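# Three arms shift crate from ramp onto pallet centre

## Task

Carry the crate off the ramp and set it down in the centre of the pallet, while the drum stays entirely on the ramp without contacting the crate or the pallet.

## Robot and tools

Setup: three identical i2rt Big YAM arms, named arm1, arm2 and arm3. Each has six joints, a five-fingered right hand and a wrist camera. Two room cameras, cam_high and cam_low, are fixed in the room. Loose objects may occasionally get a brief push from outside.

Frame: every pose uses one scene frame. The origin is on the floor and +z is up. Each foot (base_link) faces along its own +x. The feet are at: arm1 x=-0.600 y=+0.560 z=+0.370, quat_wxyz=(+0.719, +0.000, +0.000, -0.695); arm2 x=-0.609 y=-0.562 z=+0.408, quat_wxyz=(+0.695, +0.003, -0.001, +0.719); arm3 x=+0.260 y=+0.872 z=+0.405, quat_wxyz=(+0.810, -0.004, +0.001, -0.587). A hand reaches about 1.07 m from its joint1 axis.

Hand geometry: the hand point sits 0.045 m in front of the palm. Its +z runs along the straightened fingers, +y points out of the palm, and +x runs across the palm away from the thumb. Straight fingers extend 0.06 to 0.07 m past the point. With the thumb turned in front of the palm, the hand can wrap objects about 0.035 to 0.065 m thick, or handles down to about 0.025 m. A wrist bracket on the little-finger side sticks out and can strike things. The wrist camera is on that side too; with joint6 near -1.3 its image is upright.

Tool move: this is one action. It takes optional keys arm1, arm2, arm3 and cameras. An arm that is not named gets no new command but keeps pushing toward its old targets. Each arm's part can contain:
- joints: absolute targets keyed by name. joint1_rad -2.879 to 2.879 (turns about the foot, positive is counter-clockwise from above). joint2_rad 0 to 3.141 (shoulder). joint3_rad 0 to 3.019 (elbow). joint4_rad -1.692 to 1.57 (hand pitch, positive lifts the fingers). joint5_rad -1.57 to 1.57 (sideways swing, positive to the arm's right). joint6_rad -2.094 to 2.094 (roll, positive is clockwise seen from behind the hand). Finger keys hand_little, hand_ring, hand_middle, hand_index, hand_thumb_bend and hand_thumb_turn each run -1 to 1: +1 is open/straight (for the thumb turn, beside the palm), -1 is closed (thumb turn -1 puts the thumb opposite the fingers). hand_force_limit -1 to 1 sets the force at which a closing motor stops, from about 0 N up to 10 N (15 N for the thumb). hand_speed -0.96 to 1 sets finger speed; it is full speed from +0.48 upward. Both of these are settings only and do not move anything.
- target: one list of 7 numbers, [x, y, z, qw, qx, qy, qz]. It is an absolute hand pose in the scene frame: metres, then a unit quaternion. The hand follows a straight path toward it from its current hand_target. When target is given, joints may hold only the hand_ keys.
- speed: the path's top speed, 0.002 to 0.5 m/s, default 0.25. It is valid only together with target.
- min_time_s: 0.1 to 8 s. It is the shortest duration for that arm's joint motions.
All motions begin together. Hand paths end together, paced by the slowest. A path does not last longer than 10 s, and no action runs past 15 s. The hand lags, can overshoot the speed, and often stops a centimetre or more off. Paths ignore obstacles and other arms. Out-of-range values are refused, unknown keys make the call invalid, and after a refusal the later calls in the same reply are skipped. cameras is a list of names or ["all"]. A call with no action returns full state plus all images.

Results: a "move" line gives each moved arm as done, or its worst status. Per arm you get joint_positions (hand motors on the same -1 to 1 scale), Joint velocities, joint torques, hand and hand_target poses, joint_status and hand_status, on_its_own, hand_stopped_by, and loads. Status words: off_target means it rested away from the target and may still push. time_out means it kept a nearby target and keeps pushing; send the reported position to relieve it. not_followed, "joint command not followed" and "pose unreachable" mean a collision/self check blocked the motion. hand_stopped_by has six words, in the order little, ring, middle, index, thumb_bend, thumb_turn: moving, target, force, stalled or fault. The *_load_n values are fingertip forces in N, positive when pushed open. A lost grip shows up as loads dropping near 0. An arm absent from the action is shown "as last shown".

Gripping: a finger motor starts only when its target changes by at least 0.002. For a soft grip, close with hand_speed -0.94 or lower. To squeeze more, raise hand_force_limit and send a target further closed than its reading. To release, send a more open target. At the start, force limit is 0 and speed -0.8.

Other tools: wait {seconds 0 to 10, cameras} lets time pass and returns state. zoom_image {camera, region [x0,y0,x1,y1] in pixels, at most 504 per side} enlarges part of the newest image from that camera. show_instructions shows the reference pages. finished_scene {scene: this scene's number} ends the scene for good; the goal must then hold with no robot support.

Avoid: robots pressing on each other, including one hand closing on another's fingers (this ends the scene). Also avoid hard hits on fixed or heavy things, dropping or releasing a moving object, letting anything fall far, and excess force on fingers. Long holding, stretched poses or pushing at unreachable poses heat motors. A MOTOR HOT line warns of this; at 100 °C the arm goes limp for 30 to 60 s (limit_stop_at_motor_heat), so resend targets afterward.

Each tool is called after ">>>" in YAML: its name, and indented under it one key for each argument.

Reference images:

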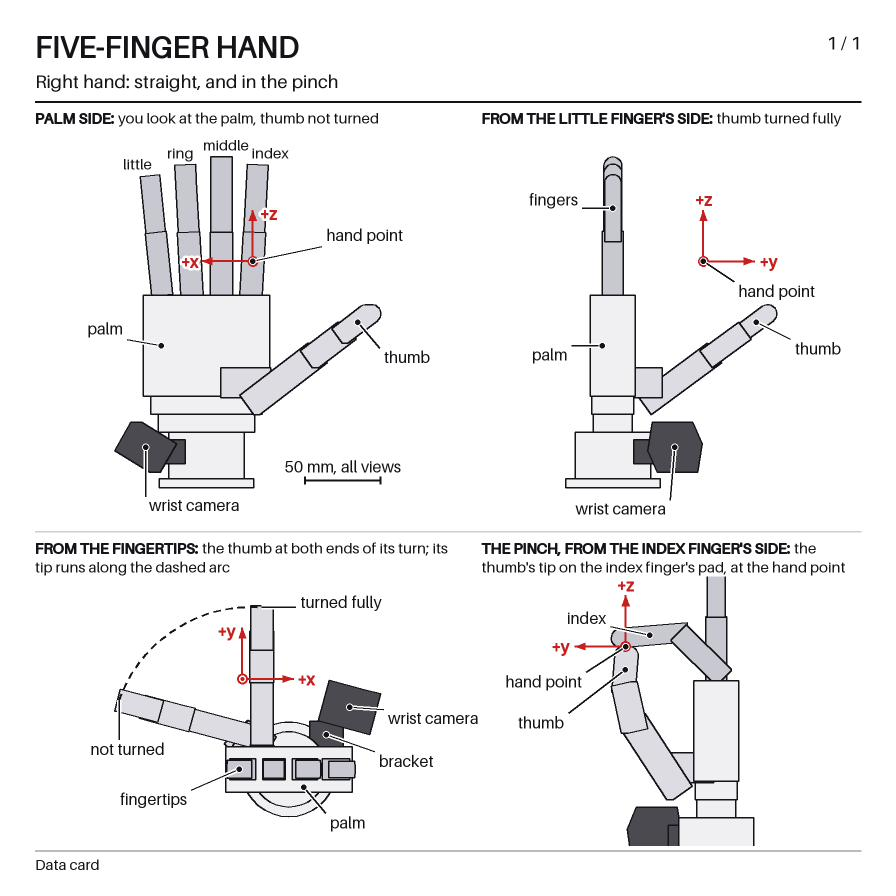

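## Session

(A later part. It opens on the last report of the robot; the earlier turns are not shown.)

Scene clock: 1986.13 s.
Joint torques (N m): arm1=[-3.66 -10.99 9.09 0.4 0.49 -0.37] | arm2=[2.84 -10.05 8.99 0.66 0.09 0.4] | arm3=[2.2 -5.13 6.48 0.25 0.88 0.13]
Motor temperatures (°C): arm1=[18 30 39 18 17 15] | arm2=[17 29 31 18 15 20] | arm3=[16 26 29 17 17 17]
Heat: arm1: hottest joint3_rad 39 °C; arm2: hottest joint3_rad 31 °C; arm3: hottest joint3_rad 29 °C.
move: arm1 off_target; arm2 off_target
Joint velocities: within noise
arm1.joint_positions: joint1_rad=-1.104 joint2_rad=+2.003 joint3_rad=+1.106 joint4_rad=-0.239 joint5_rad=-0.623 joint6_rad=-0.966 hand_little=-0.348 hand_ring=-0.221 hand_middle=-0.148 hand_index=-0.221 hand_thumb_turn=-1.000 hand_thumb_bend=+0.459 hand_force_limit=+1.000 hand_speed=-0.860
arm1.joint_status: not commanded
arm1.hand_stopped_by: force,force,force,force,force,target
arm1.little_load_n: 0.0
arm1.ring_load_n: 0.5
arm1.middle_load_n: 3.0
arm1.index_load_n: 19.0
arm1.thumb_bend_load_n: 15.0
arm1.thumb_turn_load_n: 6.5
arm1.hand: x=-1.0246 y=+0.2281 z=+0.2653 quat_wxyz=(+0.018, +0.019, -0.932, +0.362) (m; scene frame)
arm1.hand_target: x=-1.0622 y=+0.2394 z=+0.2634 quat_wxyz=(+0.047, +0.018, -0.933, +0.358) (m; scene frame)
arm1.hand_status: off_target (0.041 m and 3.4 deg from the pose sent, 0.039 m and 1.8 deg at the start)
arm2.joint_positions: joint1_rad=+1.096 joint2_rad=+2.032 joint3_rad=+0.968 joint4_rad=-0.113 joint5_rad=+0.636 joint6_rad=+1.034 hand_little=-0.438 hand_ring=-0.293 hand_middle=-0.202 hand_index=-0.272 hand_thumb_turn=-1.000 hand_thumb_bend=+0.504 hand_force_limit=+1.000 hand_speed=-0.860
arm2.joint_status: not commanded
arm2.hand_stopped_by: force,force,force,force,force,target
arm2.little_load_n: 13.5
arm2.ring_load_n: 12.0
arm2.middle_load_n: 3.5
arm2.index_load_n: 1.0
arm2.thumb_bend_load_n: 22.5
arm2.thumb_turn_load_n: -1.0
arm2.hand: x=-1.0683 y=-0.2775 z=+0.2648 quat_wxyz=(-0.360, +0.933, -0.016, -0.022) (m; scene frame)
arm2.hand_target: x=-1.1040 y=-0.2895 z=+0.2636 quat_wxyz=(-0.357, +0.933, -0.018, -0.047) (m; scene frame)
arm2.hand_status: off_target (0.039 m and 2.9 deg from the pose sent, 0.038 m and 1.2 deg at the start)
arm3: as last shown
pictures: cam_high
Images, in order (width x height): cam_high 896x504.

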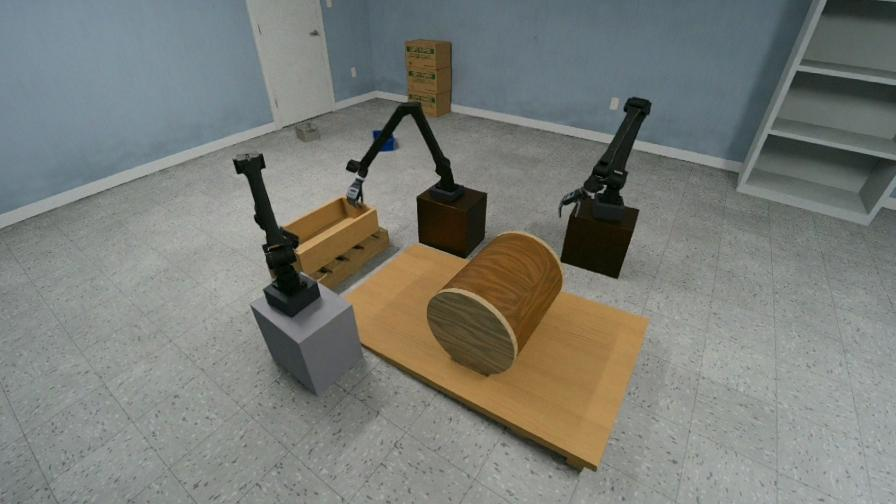

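>>> move:
  arm1: {"joints": {"hand_speed": -0.7, "hand_thumb_bend": 0.6, "hand_index": 0.0, "hand_middle": 0.05, "hand_ring": 0.0, "hand_little": 0.0}}
  arm2: {"joints": {"hand_speed": -0.7, "hand_thumb_bend": 0.65, "hand_index": 0.0, "hand_middle": 0.05, "hand_ring": 0.0, "hand_little": 0.0}}

>>> move:
  arm1: {"joints": {"hand_speed": -0.2, "hand_thumb_bend": 1.0, "hand_index": 0.5, "hand_middle": 0.5, "hand_ring": 0.5, "hand_little": 0.5}}
  arm2: {"joints": {"hand_speed": -0.2, "hand_thumb_bend": 1.0, "hand_index": 0.5, "hand_middle": 0.5, "hand_ring": 0.5, "hand_little": 0.5}}
  cameras: ["cam_high", "cam_low"]

>>> zoom_image:
  camera: "cam_high"
  region: [250, 180, 410, 300]

Scene clock: 1996.10 s.
Joint torques (N m): arm1=[-1.96 -12.92 7.87 0.51 0 -0.16] | arm2=[-0.21 -10.52 7.27 0.88 0.4 0.07] | arm3=[2.2 -5.07 6.48 0.27 0.88 0.13]
Motor temperatures (°C): arm1=[18 29 40 18 16 15] | arm2=[17 29 32 18 15 20] | arm3=[16 26 29 17 17 17]
Heat: arm1: hottest joint3_rad 40 °C; arm2: hottest joint3_rad 32 °C; arm3: hottest joint3_rad 29 °C.
move: arm1 done; arm2 done
Joint velocities: within noise
arm1.joint_positions: joint1_rad=-1.129 joint2_rad=+2.023 joint3_rad=+1.123 joint4_rad=-0.241 joint5_rad=-0.609 joint6_rad=-0.988 hand_little=+0.000 hand_ring=+0.000 hand_middle=+0.050 hand_index=+0.000 hand_thumb_turn=-1.000 hand_thumb_bend=+0.600 hand_force_limit=+1.000 hand_speed=-0.700
arm1.joint_status: all done
arm1.hand_stopped_by: target,target,target,target,target,target
arm1.little_load_n: 0.0
arm1.ring_load_n: 0.0
arm1.middle_load_n: 0.0
arm1.index_load_n: 2.0
arm1.thumb_bend_load_n: 0.0
arm1.thumb_turn_load_n: 0.0
arm1.hand: x=-1.0394 y=+0.2396 z=+0.2585 quat_wxyz=(+0.028, +0.014, -0.934, +0.355) (m; scene frame)
arm1.hand_target: x=-1.0622 y=+0.2395 z=+0.2634 quat_wxyz=(+0.047, +0.018, -0.933, +0.357) (m; scene frame)
arm1.hand_status: not commanded
arm2.joint_positions: joint1_rad=+1.135 joint2_rad=+2.035 joint3_rad=+0.994 joint4_rad=-0.118 joint5_rad=+0.626 joint6_rad=+1.063 hand_little=+0.000 hand_ring=+0.000 hand_middle=+0.050 hand_index=+0.000 hand_thumb_turn=-1.000 hand_thumb_bend=+0.650 hand_force_limit=+1.000 hand_speed=-0.700
arm2.joint_status: all done
arm2.hand_stopped_by: target,target,target,target,target,target
arm2.little_load_n: 0.0
arm2.ring_load_n: 0.0
arm2.middle_load_n: -0.5
arm2.index_load_n: 0.0
arm2.thumb_bend_load_n: 0.0
arm2.thumb_turn_load_n: 0.0
arm2.hand: x=-1.0932 y=-0.2912 z=+0.2704 quat_wxyz=(-0.359, +0.932, -0.014, -0.043) (m; scene frame)
arm2.hand_target: x=-1.1040 y=-0.2894 z=+0.2636 quat_wxyz=(-0.357, +0.933, -0.017, -0.047) (m; scene frame)
arm2.hand_status: not commanded
arm3: as last shown
pictures: none

Scene clock: 1996.93 s.
Joint torques (N m): arm1=[-1.61 -12.98 7.8 0.42 -0.25 -0.11] | arm2=[-0.21 -10.46 7.27 0.85 0.43 0.07] | arm3=[2.2 -5.07 6.48 0.25 0.88 0.13]
Motor temperatures (°C): arm1=[18 29 40 18 16 15] | arm2=[17 28 32 18 15 20] | arm3=[16 26 29 17 17 17]
Heat: arm1: hottest joint3_rad 40 °C; arm2: hottest joint3_rad 32 °C; arm3: hottest joint3_rad 29 °C.
move: arm1 done; arm2 done
Joint velocities: within noise
arm1.joint_positions: joint1_rad=-1.134 joint2_rad=+2.024 joint3_rad=+1.123 joint4_rad=-0.241 joint5_rad=-0.603 joint6_rad=-0.994 hand_little=+0.500 hand_ring=+0.500 hand_middle=+0.500 hand_index=+0.500 hand_thumb_turn=-1.000 hand_thumb_bend=+1.000 hand_force_limit=+1.000 hand_speed=-0.200
arm1.joint_status: all done
arm1.hand_stopped_by: target,target,target,target,target,target
arm1.little_load_n: 0.0
arm1.ring_load_n: 0.0
arm1.middle_load_n: 0.0
arm1.index_load_n: 0.0
arm1.thumb_bend_load_n: 0.0
arm1.thumb_turn_load_n: 0.0
arm1.hand: x=-1.0418 y=+0.2429 z=+0.2574 quat_wxyz=(+0.031, +0.014, -0.935, +0.353) (m; scene frame)
arm1.hand_target: x=-1.0622 y=+0.2395 z=+0.2634 quat_wxyz=(+0.047, +0.018, -0.933, +0.357) (m; scene frame)
arm1.hand_status: not commanded
arm2.joint_positions: joint1_rad=+1.135 joint2_rad=+2.035 joint3_rad=+0.994 joint4_rad=-0.118 joint5_rad=+0.626 joint6_rad=+1.064 hand_little=+0.500 hand_ring=+0.500 hand_middle=+0.500 hand_index=+0.500 hand_thumb_turn=-1.000 hand_thumb_bend=+1.000 hand_force_limit=+1.000 hand_speed=-0.200
arm2.joint_status: all done
arm2.hand_stopped_by: target,target,target,target,target,target
arm2.little_load_n: 0.0
arm2.ring_load_n: 0.0
arm2.middle_load_n: 0.0
arm2.index_load_n: 0.0
arm2.thumb_bend_load_n: 0.0
arm2.thumb_turn_load_n: 0.0
arm2.hand: x=-1.0933 y=-0.2913 z=+0.2703 quat_wxyz=(-0.358, +0.932, -0.014, -0.044) (m; scene frame)
arm2.hand_target: x=-1.1041 y=-0.2894 z=+0.2636 quat_wxyz=(-0.357, +0.933, -0.018, -0.047) (m; scene frame)
arm2.hand_status: not commanded
arm3: as last shown
pictures: cam_high, cam_low
Images, in order (width x height): cam_high 896x504, cam_low 896x504.

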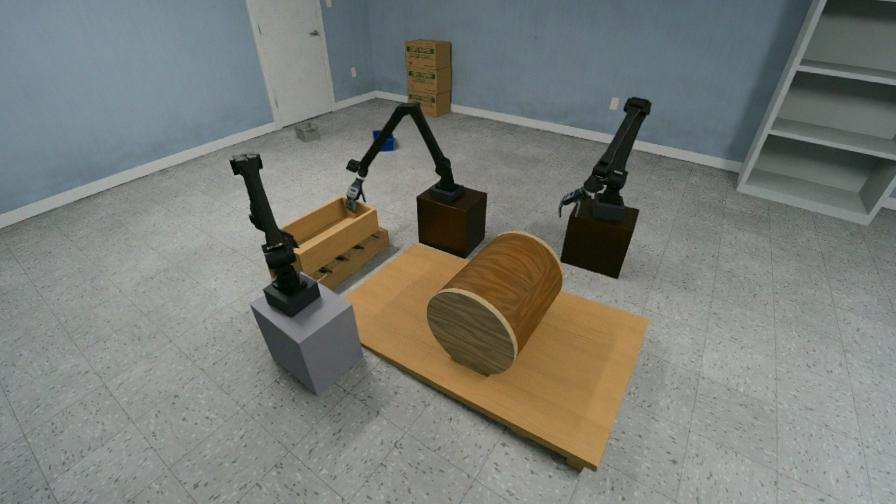

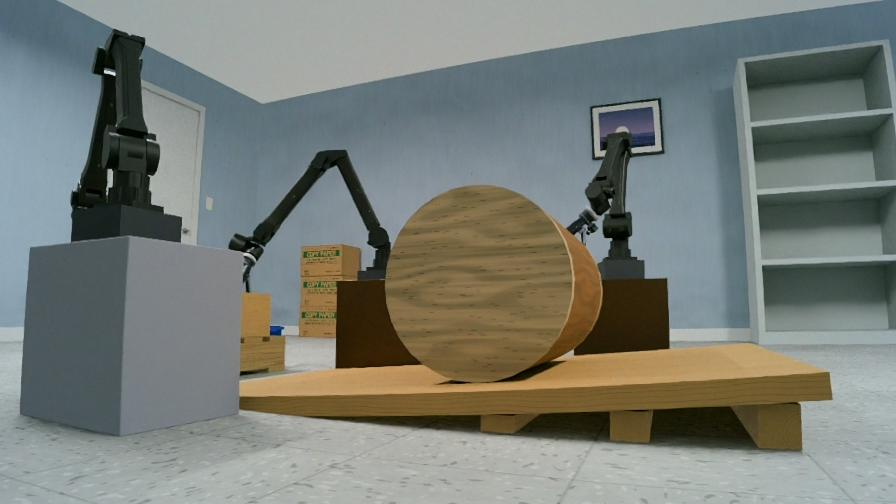

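Scaled by 3.150 from the camera's 896x504 image, which has a finer 1280x720 frame.

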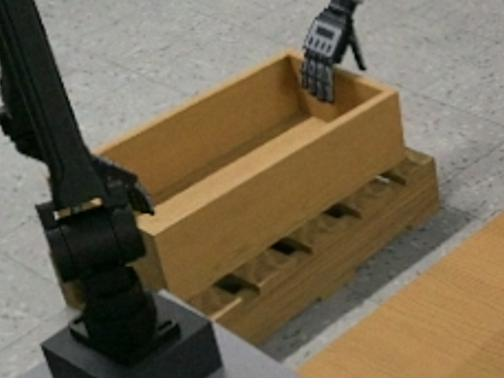

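>>> move:
  arm1: {"target": [-1.05, 0.240, 0.43, 0, 0, 0.9336, -0.3584], "speed": 0.15}
  arm2: {"target": [-1.095, -0.290, 0.43, -0.3584, 0.9336, 0, 0], "speed": 0.15}
  cameras: ["all"]

>>> zoom_image:
  camera: "cam_high"
  region: [250, 180, 410, 300]

Scene clock: 2010.47 s.
Joint torques (N m): arm1=[-1.9 -13.98 10.44 -0.16 -0.45 0] | arm2=[0.21 -12.34 10.52 0.25 0.6 -0.04] | arm3=[2.2 -5.07 6.48 0.25 0.88 0.13]
Motor temperatures (°C): arm1=[18 29 40 18 16 15] | arm2=[17 27 32 18 15 20] | arm3=[16 26 29 17 18 17]
Heat: arm1: hottest joint3_rad 40 °C; arm2: hottest joint3_rad 32 °C; arm3: hottest joint3_rad 29 °C.
move: arm1 off_target; arm2 off_target
Joint velocities: within noise
arm1.joint_positions: joint1_rad=-1.141 joint2_rad=+1.790 joint3_rad=+1.256 joint4_rad=-0.709 joint5_rad=-0.643 joint6_rad=-0.993 hand_little=+0.500 hand_ring=+0.500 hand_middle=+0.500 hand_index=+0.500 hand_thumb_turn=-1.000 hand_thumb_bend=+1.000 hand_force_limit=+1.000 hand_speed=-0.200
arm1.joint_status: not commanded
arm1.hand_stopped_by: target,target,target,target,target,target
arm1.little_load_n: 0.0
arm1.ring_load_n: 0.0
arm1.middle_load_n: 0.0
arm1.index_load_n: 0.0
arm1.thumb_bend_load_n: 0.0
arm1.thumb_turn_load_n: 0.0
arm1.hand: x=-1.0285 y=+0.2454 z=+0.4060 quat_wxyz=(-0.021, -0.001, -0.938, +0.347) (m; scene frame)
arm1.hand_target: x=-1.0492 y=+0.2407 z=+0.4303 quat_wxyz=(+0.000, +0.000, -0.934, +0.358) (m; scene frame)
arm1.hand_status: off_target (0.033 m and 2.7 deg from the pose sent, 0.173 m and 4.0 deg at the start)
arm2.joint_positions: joint1_rad=+1.138 joint2_rad=+1.755 joint3_rad=+1.097 joint4_rad=-0.632 joint5_rad=+0.662 joint6_rad=+1.064 hand_little=+0.500 hand_ring=+0.500 hand_middle=+0.500 hand_index=+0.500 hand_thumb_turn=-1.000 hand_thumb_bend=+1.000 hand_force_limit=+1.000 hand_speed=-0.200
arm2.joint_status: not commanded
arm2.hand_stopped_by: target,target,target,target,target,target
arm2.little_load_n: 0.0
arm2.ring_load_n: 0.0
arm2.middle_load_n: 0.0
arm2.index_load_n: 0.0
arm2.thumb_bend_load_n: -0.5
arm2.thumb_turn_load_n: 0.0
arm2.hand: x=-1.0739 y=-0.2944 z=+0.4086 quat_wxyz=(-0.350, +0.937, +0.005, +0.020) (m; scene frame)
arm2.hand_target: x=-1.0942 y=-0.2905 z=+0.4302 quat_wxyz=(-0.358, +0.934, +0.000, +0.000) (m; scene frame)
arm2.hand_status: off_target (0.030 m and 2.6 deg from the pose sent, 0.160 m and 5.3 deg at the start)
arm3: as last shown
pictures: arm1_cam_wrist, arm2_cam_wrist, arm3_cam_wrist, cam_high, cam_low
Images, in order (width x height): arm1_cam_wrist 896x504, arm2_cam_wrist 896x504, arm3_cam_wrist 896x504, cam_high 896x504, cam_low 896x504.

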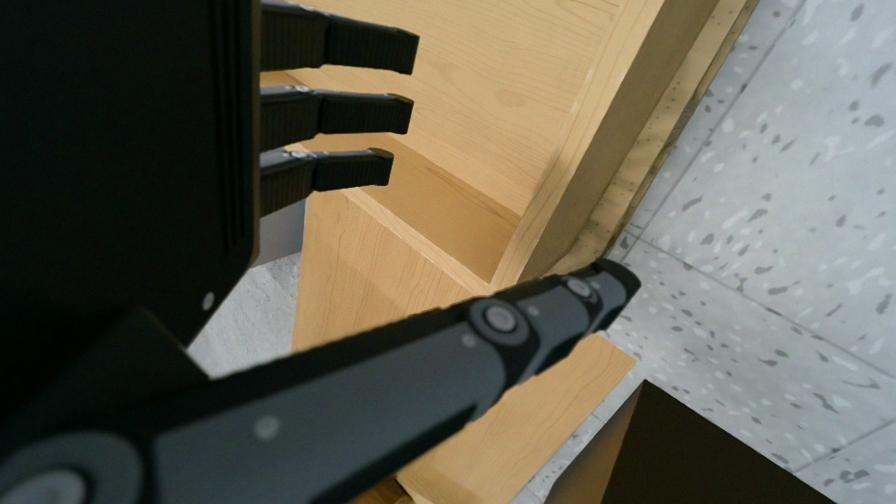

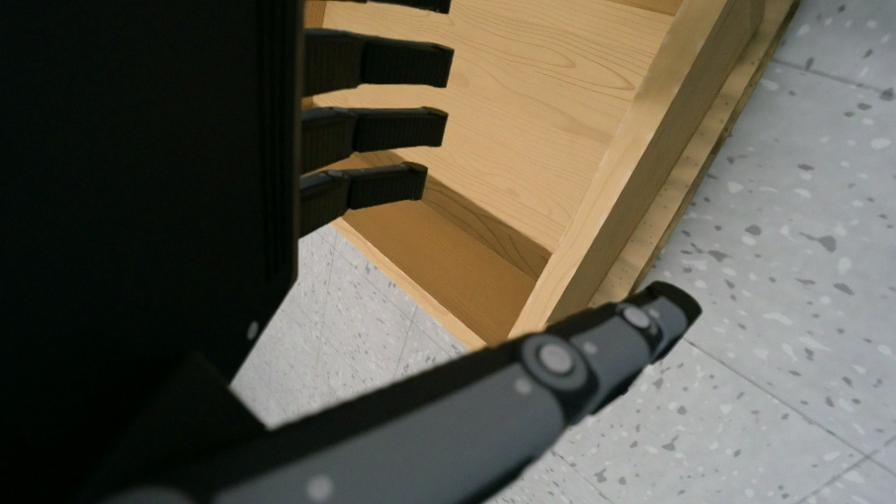

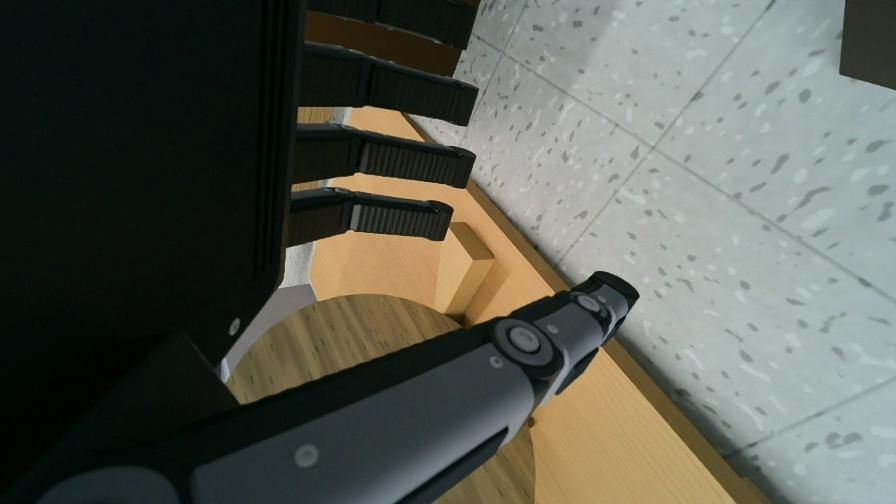

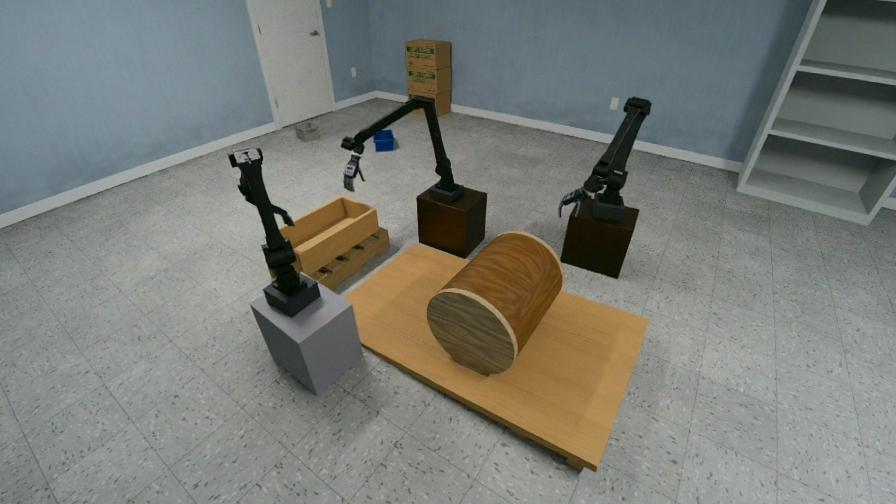

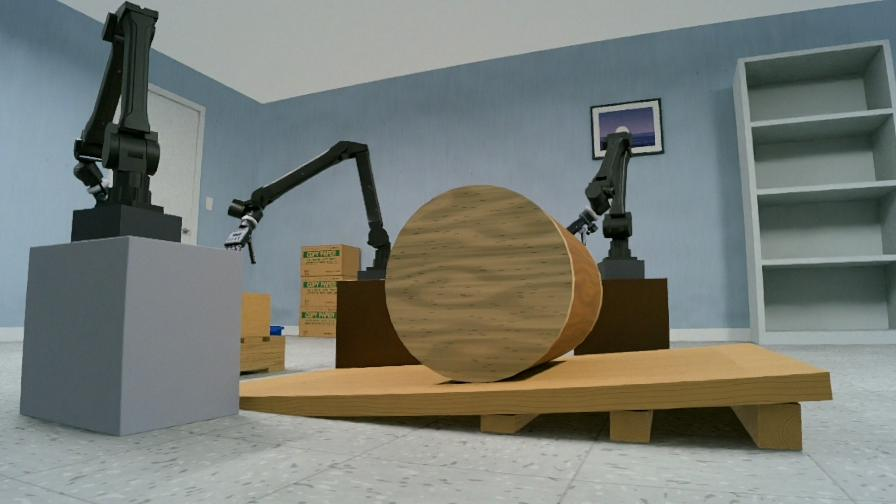

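Scaled by 3.150 from the camera's 896x504 image, which has a finer 1280x720 frame.

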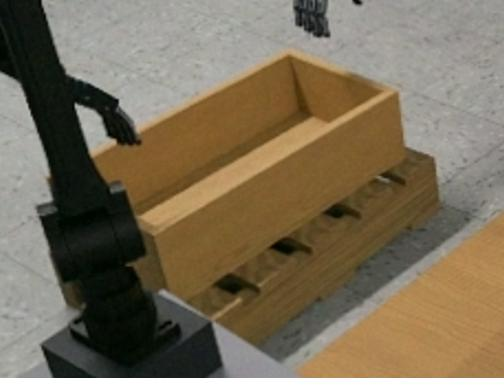

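>>> zoom_image:
  camera: "arm1_cam_wrist"
  region: [440, 0, 800, 360]

>>> zoom_image:
  camera: "arm2_cam_wrist"
  region: [500, 0, 860, 360]

Scaled by 1.400 from the camera's 896x504 image, which has a finer 1280x720 frame.

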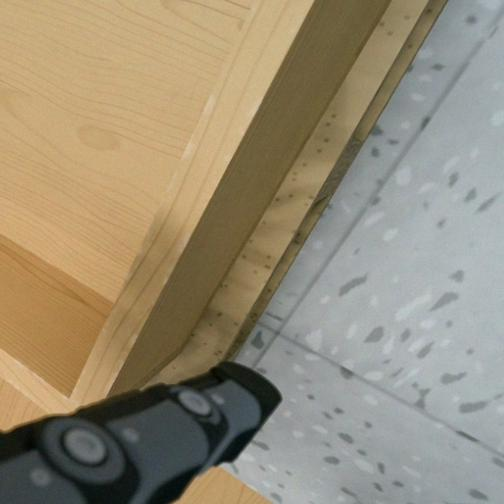

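Scaled by 1.400 from the camera's 896x504 image, which has a finer 1280x720 frame.

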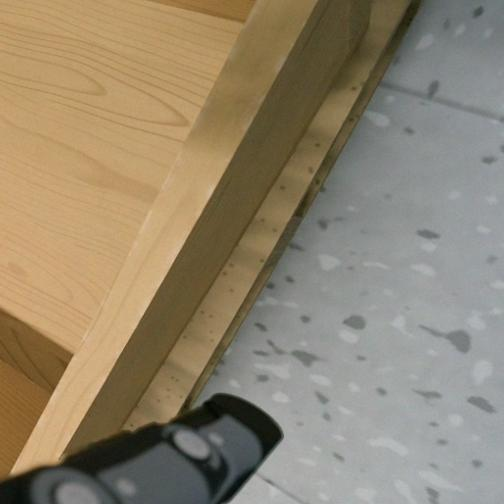

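>>> move:
  arm1: {"target": [-1.05, 0.270, 0.46, 0, 0, 0.9336, -0.3584], "speed": 0.15, "joints": {"hand_speed": 0.3, "hand_thumb_turn": 1.0, "hand_thumb_bend": 0.98}}
  arm2: {"target": [-1.095, -0.320, 0.46, -0.3584, 0.9336, 0, 0], "speed": 0.15, "joints": {"hand_speed": 0.3, "hand_thumb_turn": 1.0, "hand_thumb_bend": 0.98}}
  cameras: ["arm1_cam_wrist", "arm2_cam_wrist"]

Scene clock: 2031.30 s.
Joint torques (N m): arm1=[-1.61 -13.63 10.81 -0.27 -0.48 -0.11] | arm2=[-0.09 -11.93 11.15 0.28 0.62 0.08] | arm3=[2.14 -5.13 6.48 0.27 0.87 0.13]
Motor temperatures (°C): arm1=[18 29 41 18 16 15] | arm2=[17 26 35 18 15 20] | arm3=[16 26 29 17 18 17]
Heat: arm1: hottest joint3_rad 41 °C; arm2: hottest joint3_rad 35 °C; arm3: hottest joint3_rad 29 °C.
move: arm1 off_target; arm2 off_target
Joint velocities: within noise
arm1.joint_positions: joint1_rad=-1.196 joint2_rad=+1.734 joint3_rad=+1.262 joint4_rad=-0.813 joint5_rad=-0.661 joint6_rad=-1.041 hand_little=+0.500 hand_ring=+0.500 hand_middle=+0.500 hand_index=+0.500 hand_thumb_turn=+1.000 hand_thumb_bend=+0.980 hand_force_limit=+1.000 hand_speed=+0.300
arm1.joint_status: all done
arm1.hand_stopped_by: target,target,target,target,target,target
arm1.little_load_n: 0.0
arm1.ring_load_n: 0.0
arm1.middle_load_n: 0.0
arm1.index_load_n: 0.0
arm1.thumb_bend_load_n: 0.0
arm1.thumb_turn_load_n: -0.5
arm1.hand: x=-1.0284 y=+0.2758 z=+0.4339 quat_wxyz=(-0.025, -0.010, -0.938, +0.347) (m; scene frame)
arm1.hand_target: x=-1.0489 y=+0.2706 z=+0.4604 quat_wxyz=(+0.000, +0.000, -0.934, +0.358) (m; scene frame)
arm1.hand_status: off_target (0.034 m and 3.4 deg from the pose sent, 0.063 m and 2.7 deg at the start)
arm2.joint_positions: joint1_rad=+1.199 joint2_rad=+1.696 joint3_rad=+1.104 joint4_rad=-0.748 joint5_rad=+0.679 joint6_rad=+1.125 hand_little=+0.500 hand_ring=+0.500 hand_middle=+0.500 hand_index=+0.500 hand_thumb_turn=+1.000 hand_thumb_bend=+0.980 hand_force_limit=+1.000 hand_speed=+0.300
arm2.joint_status: all done
arm2.hand_stopped_by: target,target,target,target,target,target
arm2.little_load_n: 0.0
arm2.ring_load_n: 0.0
arm2.middle_load_n: 0.0
arm2.index_load_n: 0.0
arm2.thumb_bend_load_n: 0.0
arm2.thumb_turn_load_n: 0.0
arm2.hand: x=-1.0729 y=-0.3257 z=+0.4350 quat_wxyz=(-0.349, +0.937, +0.012, +0.025) (m; scene frame)
arm2.hand_target: x=-1.0939 y=-0.3205 z=+0.4603 quat_wxyz=(-0.358, +0.934, +0.000, +0.000) (m; scene frame)
arm2.hand_status: off_target (0.034 m and 3.3 deg from the pose sent, 0.061 m and 2.6 deg at the start)
arm3: as last shown
pictures: arm1_cam_wrist, arm2_cam_wrist
Images, in order (width x height): arm1_cam_wrist 896x504, arm2_cam_wrist 896x504.

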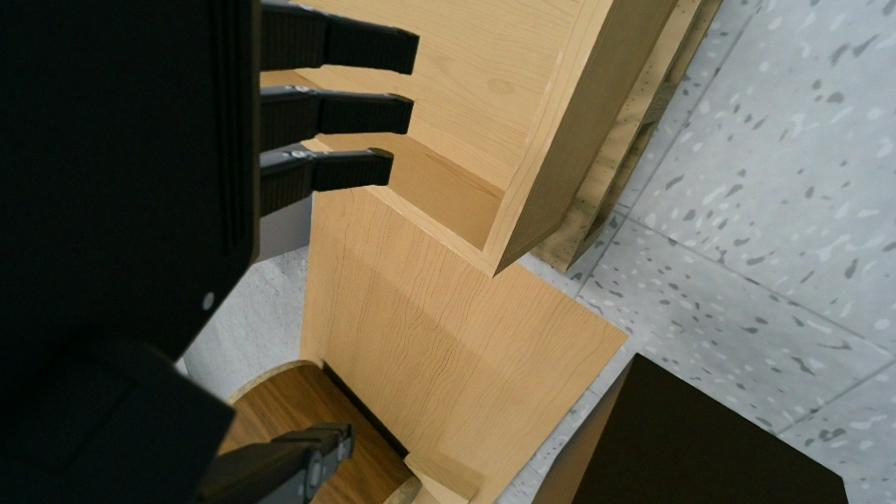

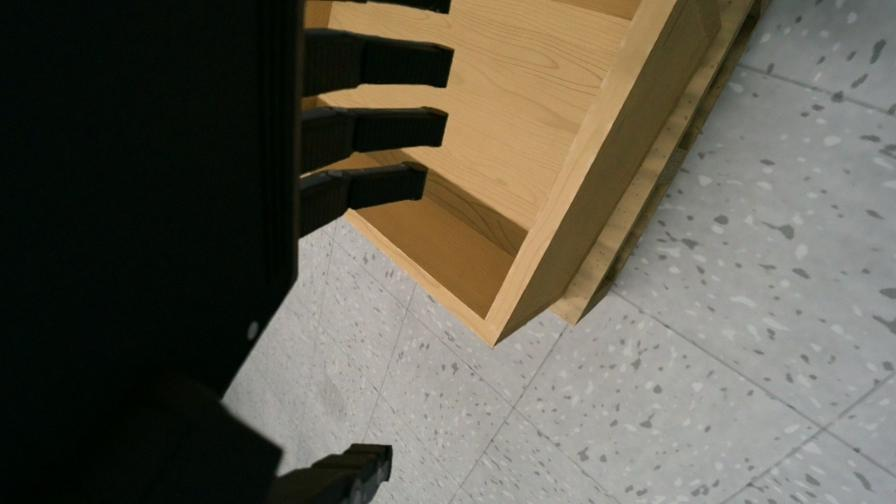

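>>> zoom_image:
  camera: "arm1_cam_wrist"
  region: [450, 160, 690, 320]

>>> zoom_image:
  camera: "arm2_cam_wrist"
  region: [460, 200, 700, 360]

Scaled by 2.100 from the camera's 896x504 image, which has a finer 1280x720 frame.

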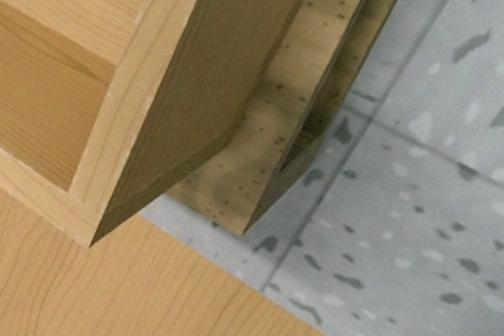

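Scaled by 2.100 from the camera's 896x504 image, which has a finer 1280x720 frame.

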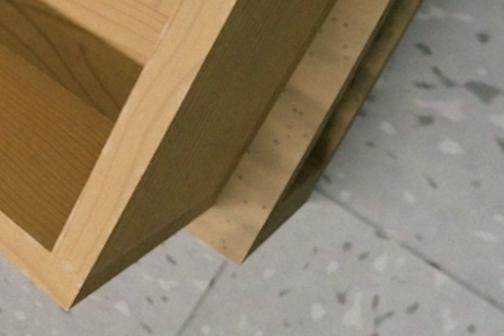

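>>> zoom_image:
  camera: "arm1_cam_wrist"
  region: [510, 180, 630, 290]

>>> zoom_image:
  camera: "arm2_cam_wrist"
  region: [520, 240, 640, 350]

Scaled by 4.200 from the camera's 896x504 image, which has a finer 1280x720 frame.

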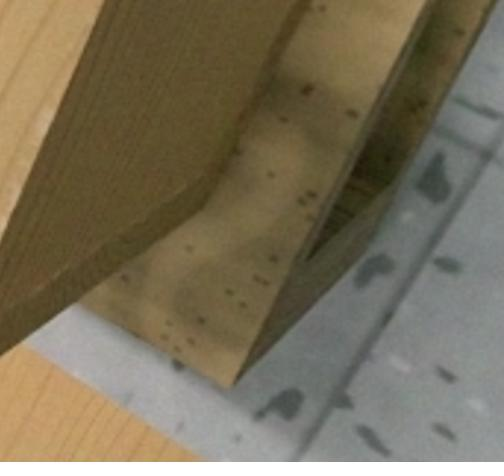

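Scaled by 4.200 from the camera's 896x504 image, which has a finer 1280x720 frame.

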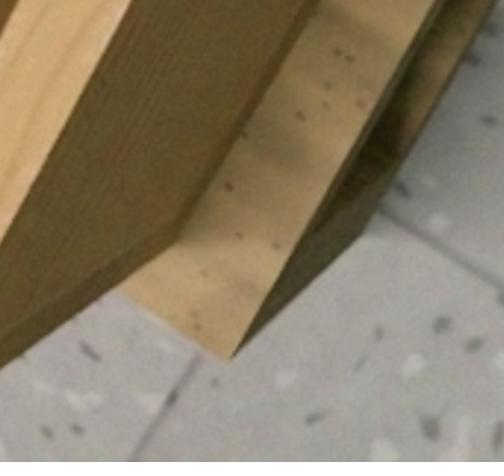

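>>> move:
  cameras: ["cam_high"]

>>> zoom_image:
  camera: "cam_high"
  region: [340, 200, 400, 260]

>>> zoom_image:
  camera: "cam_high"
  region: [260, 190, 400, 300]

Scene clock: 2098.00 s.
Joint torques (N m): arm1=[-1.85 -13.45 10.84 -0.24 -0.47 -0.11] | arm2=[-0.03 -11.93 11.14 0.28 0.62 0.07] | arm3=[2.2 -5.07 6.46 0.25 0.87 0.13]
Motor temperatures (°C): arm1=[18 29 44 18 17 15] | arm2=[16 28 43 18 15 19] | arm3=[16 26 29 17 18 17]
Heat: arm1: hottest joint3_rad 44 °C; arm2: hottest joint3_rad 43 °C; arm3: hottest joint3_rad 29 °C.
Joint velocities: within noise
arm1.joint_positions: joint1_rad=-1.196 joint2_rad=+1.734 joint3_rad=+1.262 joint4_rad=-0.813 joint5_rad=-0.661 joint6_rad=-1.041 hand_little=+0.500 hand_ring=+0.500 hand_middle=+0.500 hand_index=+0.500 hand_thumb_turn=+1.000 hand_thumb_bend=+0.980 hand_force_limit=+1.000 hand_speed=+0.300
arm1.joint_status: all done
arm1.hand_stopped_by: target,target,target,target,target,target
arm1.little_load_n: 0.0
arm1.ring_load_n: 0.0
arm1.middle_load_n: 0.0
arm1.index_load_n: 0.0
arm1.thumb_bend_load_n: 0.0
arm1.thumb_turn_load_n: 0.0
arm1.hand: x=-1.0284 y=+0.2758 z=+0.4339 quat_wxyz=(-0.025, -0.010, -0.938, +0.347) (m; scene frame)
arm1.hand_target: x=-1.0489 y=+0.2706 z=+0.4604 quat_wxyz=(+0.000, +0.000, -0.934, +0.358) (m; scene frame)
arm1.hand_status: off_target (0.034 m and 3.4 deg from the pose sent, 0.063 m and 2.7 deg at the start)
arm2.joint_positions: joint1_rad=+1.199 joint2_rad=+1.696 joint3_rad=+1.104 joint4_rad=-0.748 joint5_rad=+0.679 joint6_rad=+1.125 hand_little=+0.500 hand_ring=+0.500 hand_middle=+0.500 hand_index=+0.500 hand_thumb_turn=+1.000 hand_thumb_bend=+0.980 hand_force_limit=+1.000 hand_speed=+0.300
arm2.joint_status: all done
arm2.hand_stopped_by: target,target,target,target,target,target
arm2.little_load_n: 0.0
arm2.ring_load_n: 0.0
arm2.middle_load_n: 0.0
arm2.index_load_n: 0.0
arm2.thumb_bend_load_n: 0.0
arm2.thumb_turn_load_n: 0.0
arm2.hand: x=-1.0729 y=-0.3257 z=+0.4350 quat_wxyz=(-0.349, +0.937, +0.012, +0.025) (m; scene frame)
arm2.hand_target: x=-1.0939 y=-0.3205 z=+0.4603 quat_wxyz=(-0.358, +0.934, +0.000, +0.000) (m; scene frame)
arm2.hand_status: off_target (0.034 m and 3.3 deg from the pose sent, 0.061 m and 2.6 deg at the start)
arm3.joint_positions: joint1_rad=-0.466 joint2_rad=+1.222 joint3_rad=+0.459 joint4_rad=-0.425 joint5_rad=+0.821 joint6_rad=+1.044 hand_little=+0.300 hand_ring=+0.250 hand_middle=+0.200 hand_index=+0.150 hand_thumb_turn=-1.000 hand_thumb_bend=+0.850 hand_force_limit=-0.100 hand_speed=-0.800
arm3.joint_status: not commanded
arm3.hand_stopped_by: target,target,target,target,target,target
arm3.little_load_n: 0.0
arm3.ring_load_n: 0.0
arm3.middle_load_n: 0.0
arm3.index_load_n: 0.0
arm3.thumb_bend_load_n: 0.0
arm3.thumb_turn_load_n: 0.0
arm3.hand: x=+0.1158 y=+0.5657 z=+0.4153 quat_wxyz=(+0.279, -0.568, -0.700, +0.331) (m; scene frame)
arm3.hand_target: x=+0.1199 y=+0.5600 z=+0.4200 quat_wxyz=(+0.274, -0.567, -0.700, +0.337) (m; scene frame)
arm3.hand_status: not commanded
pictures: cam_high
Images, in order (width x height): cam_high 896x504.

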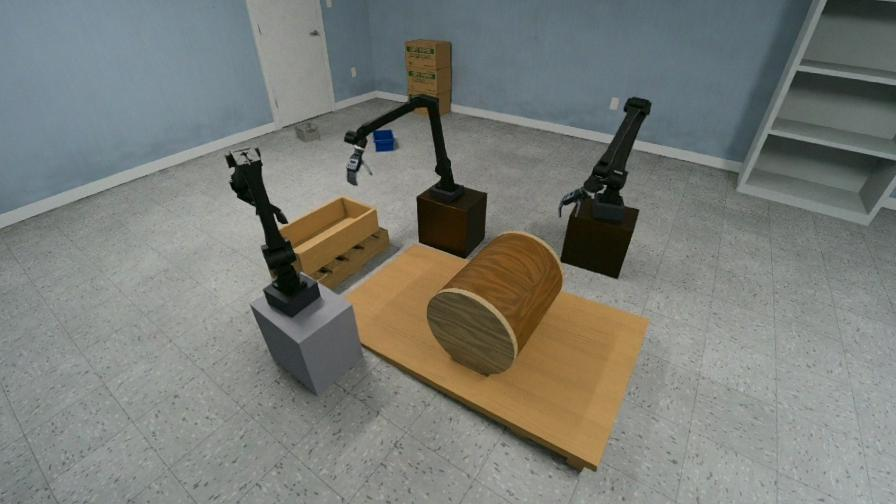

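Scaled by 8.400 from the camera's 896x504 image, which has a finer 1280x720 frame.

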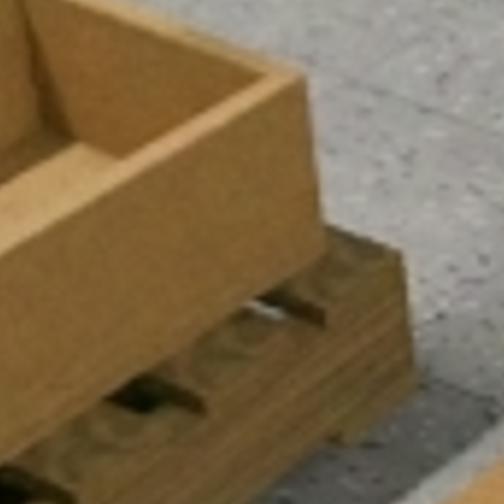

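Scaled by 3.600 from the camera's 896x504 image, which has a finer 1280x720 frame.

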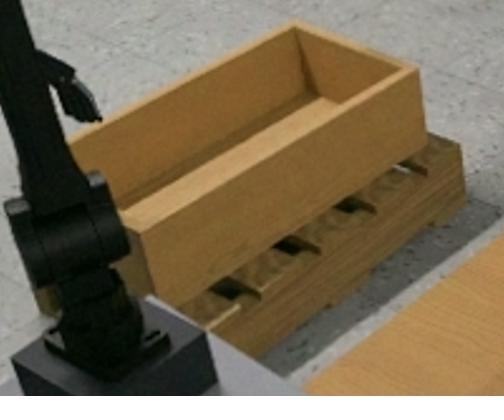

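>>> finished_scene:
  scene: 2

The scene is finished: the task was done.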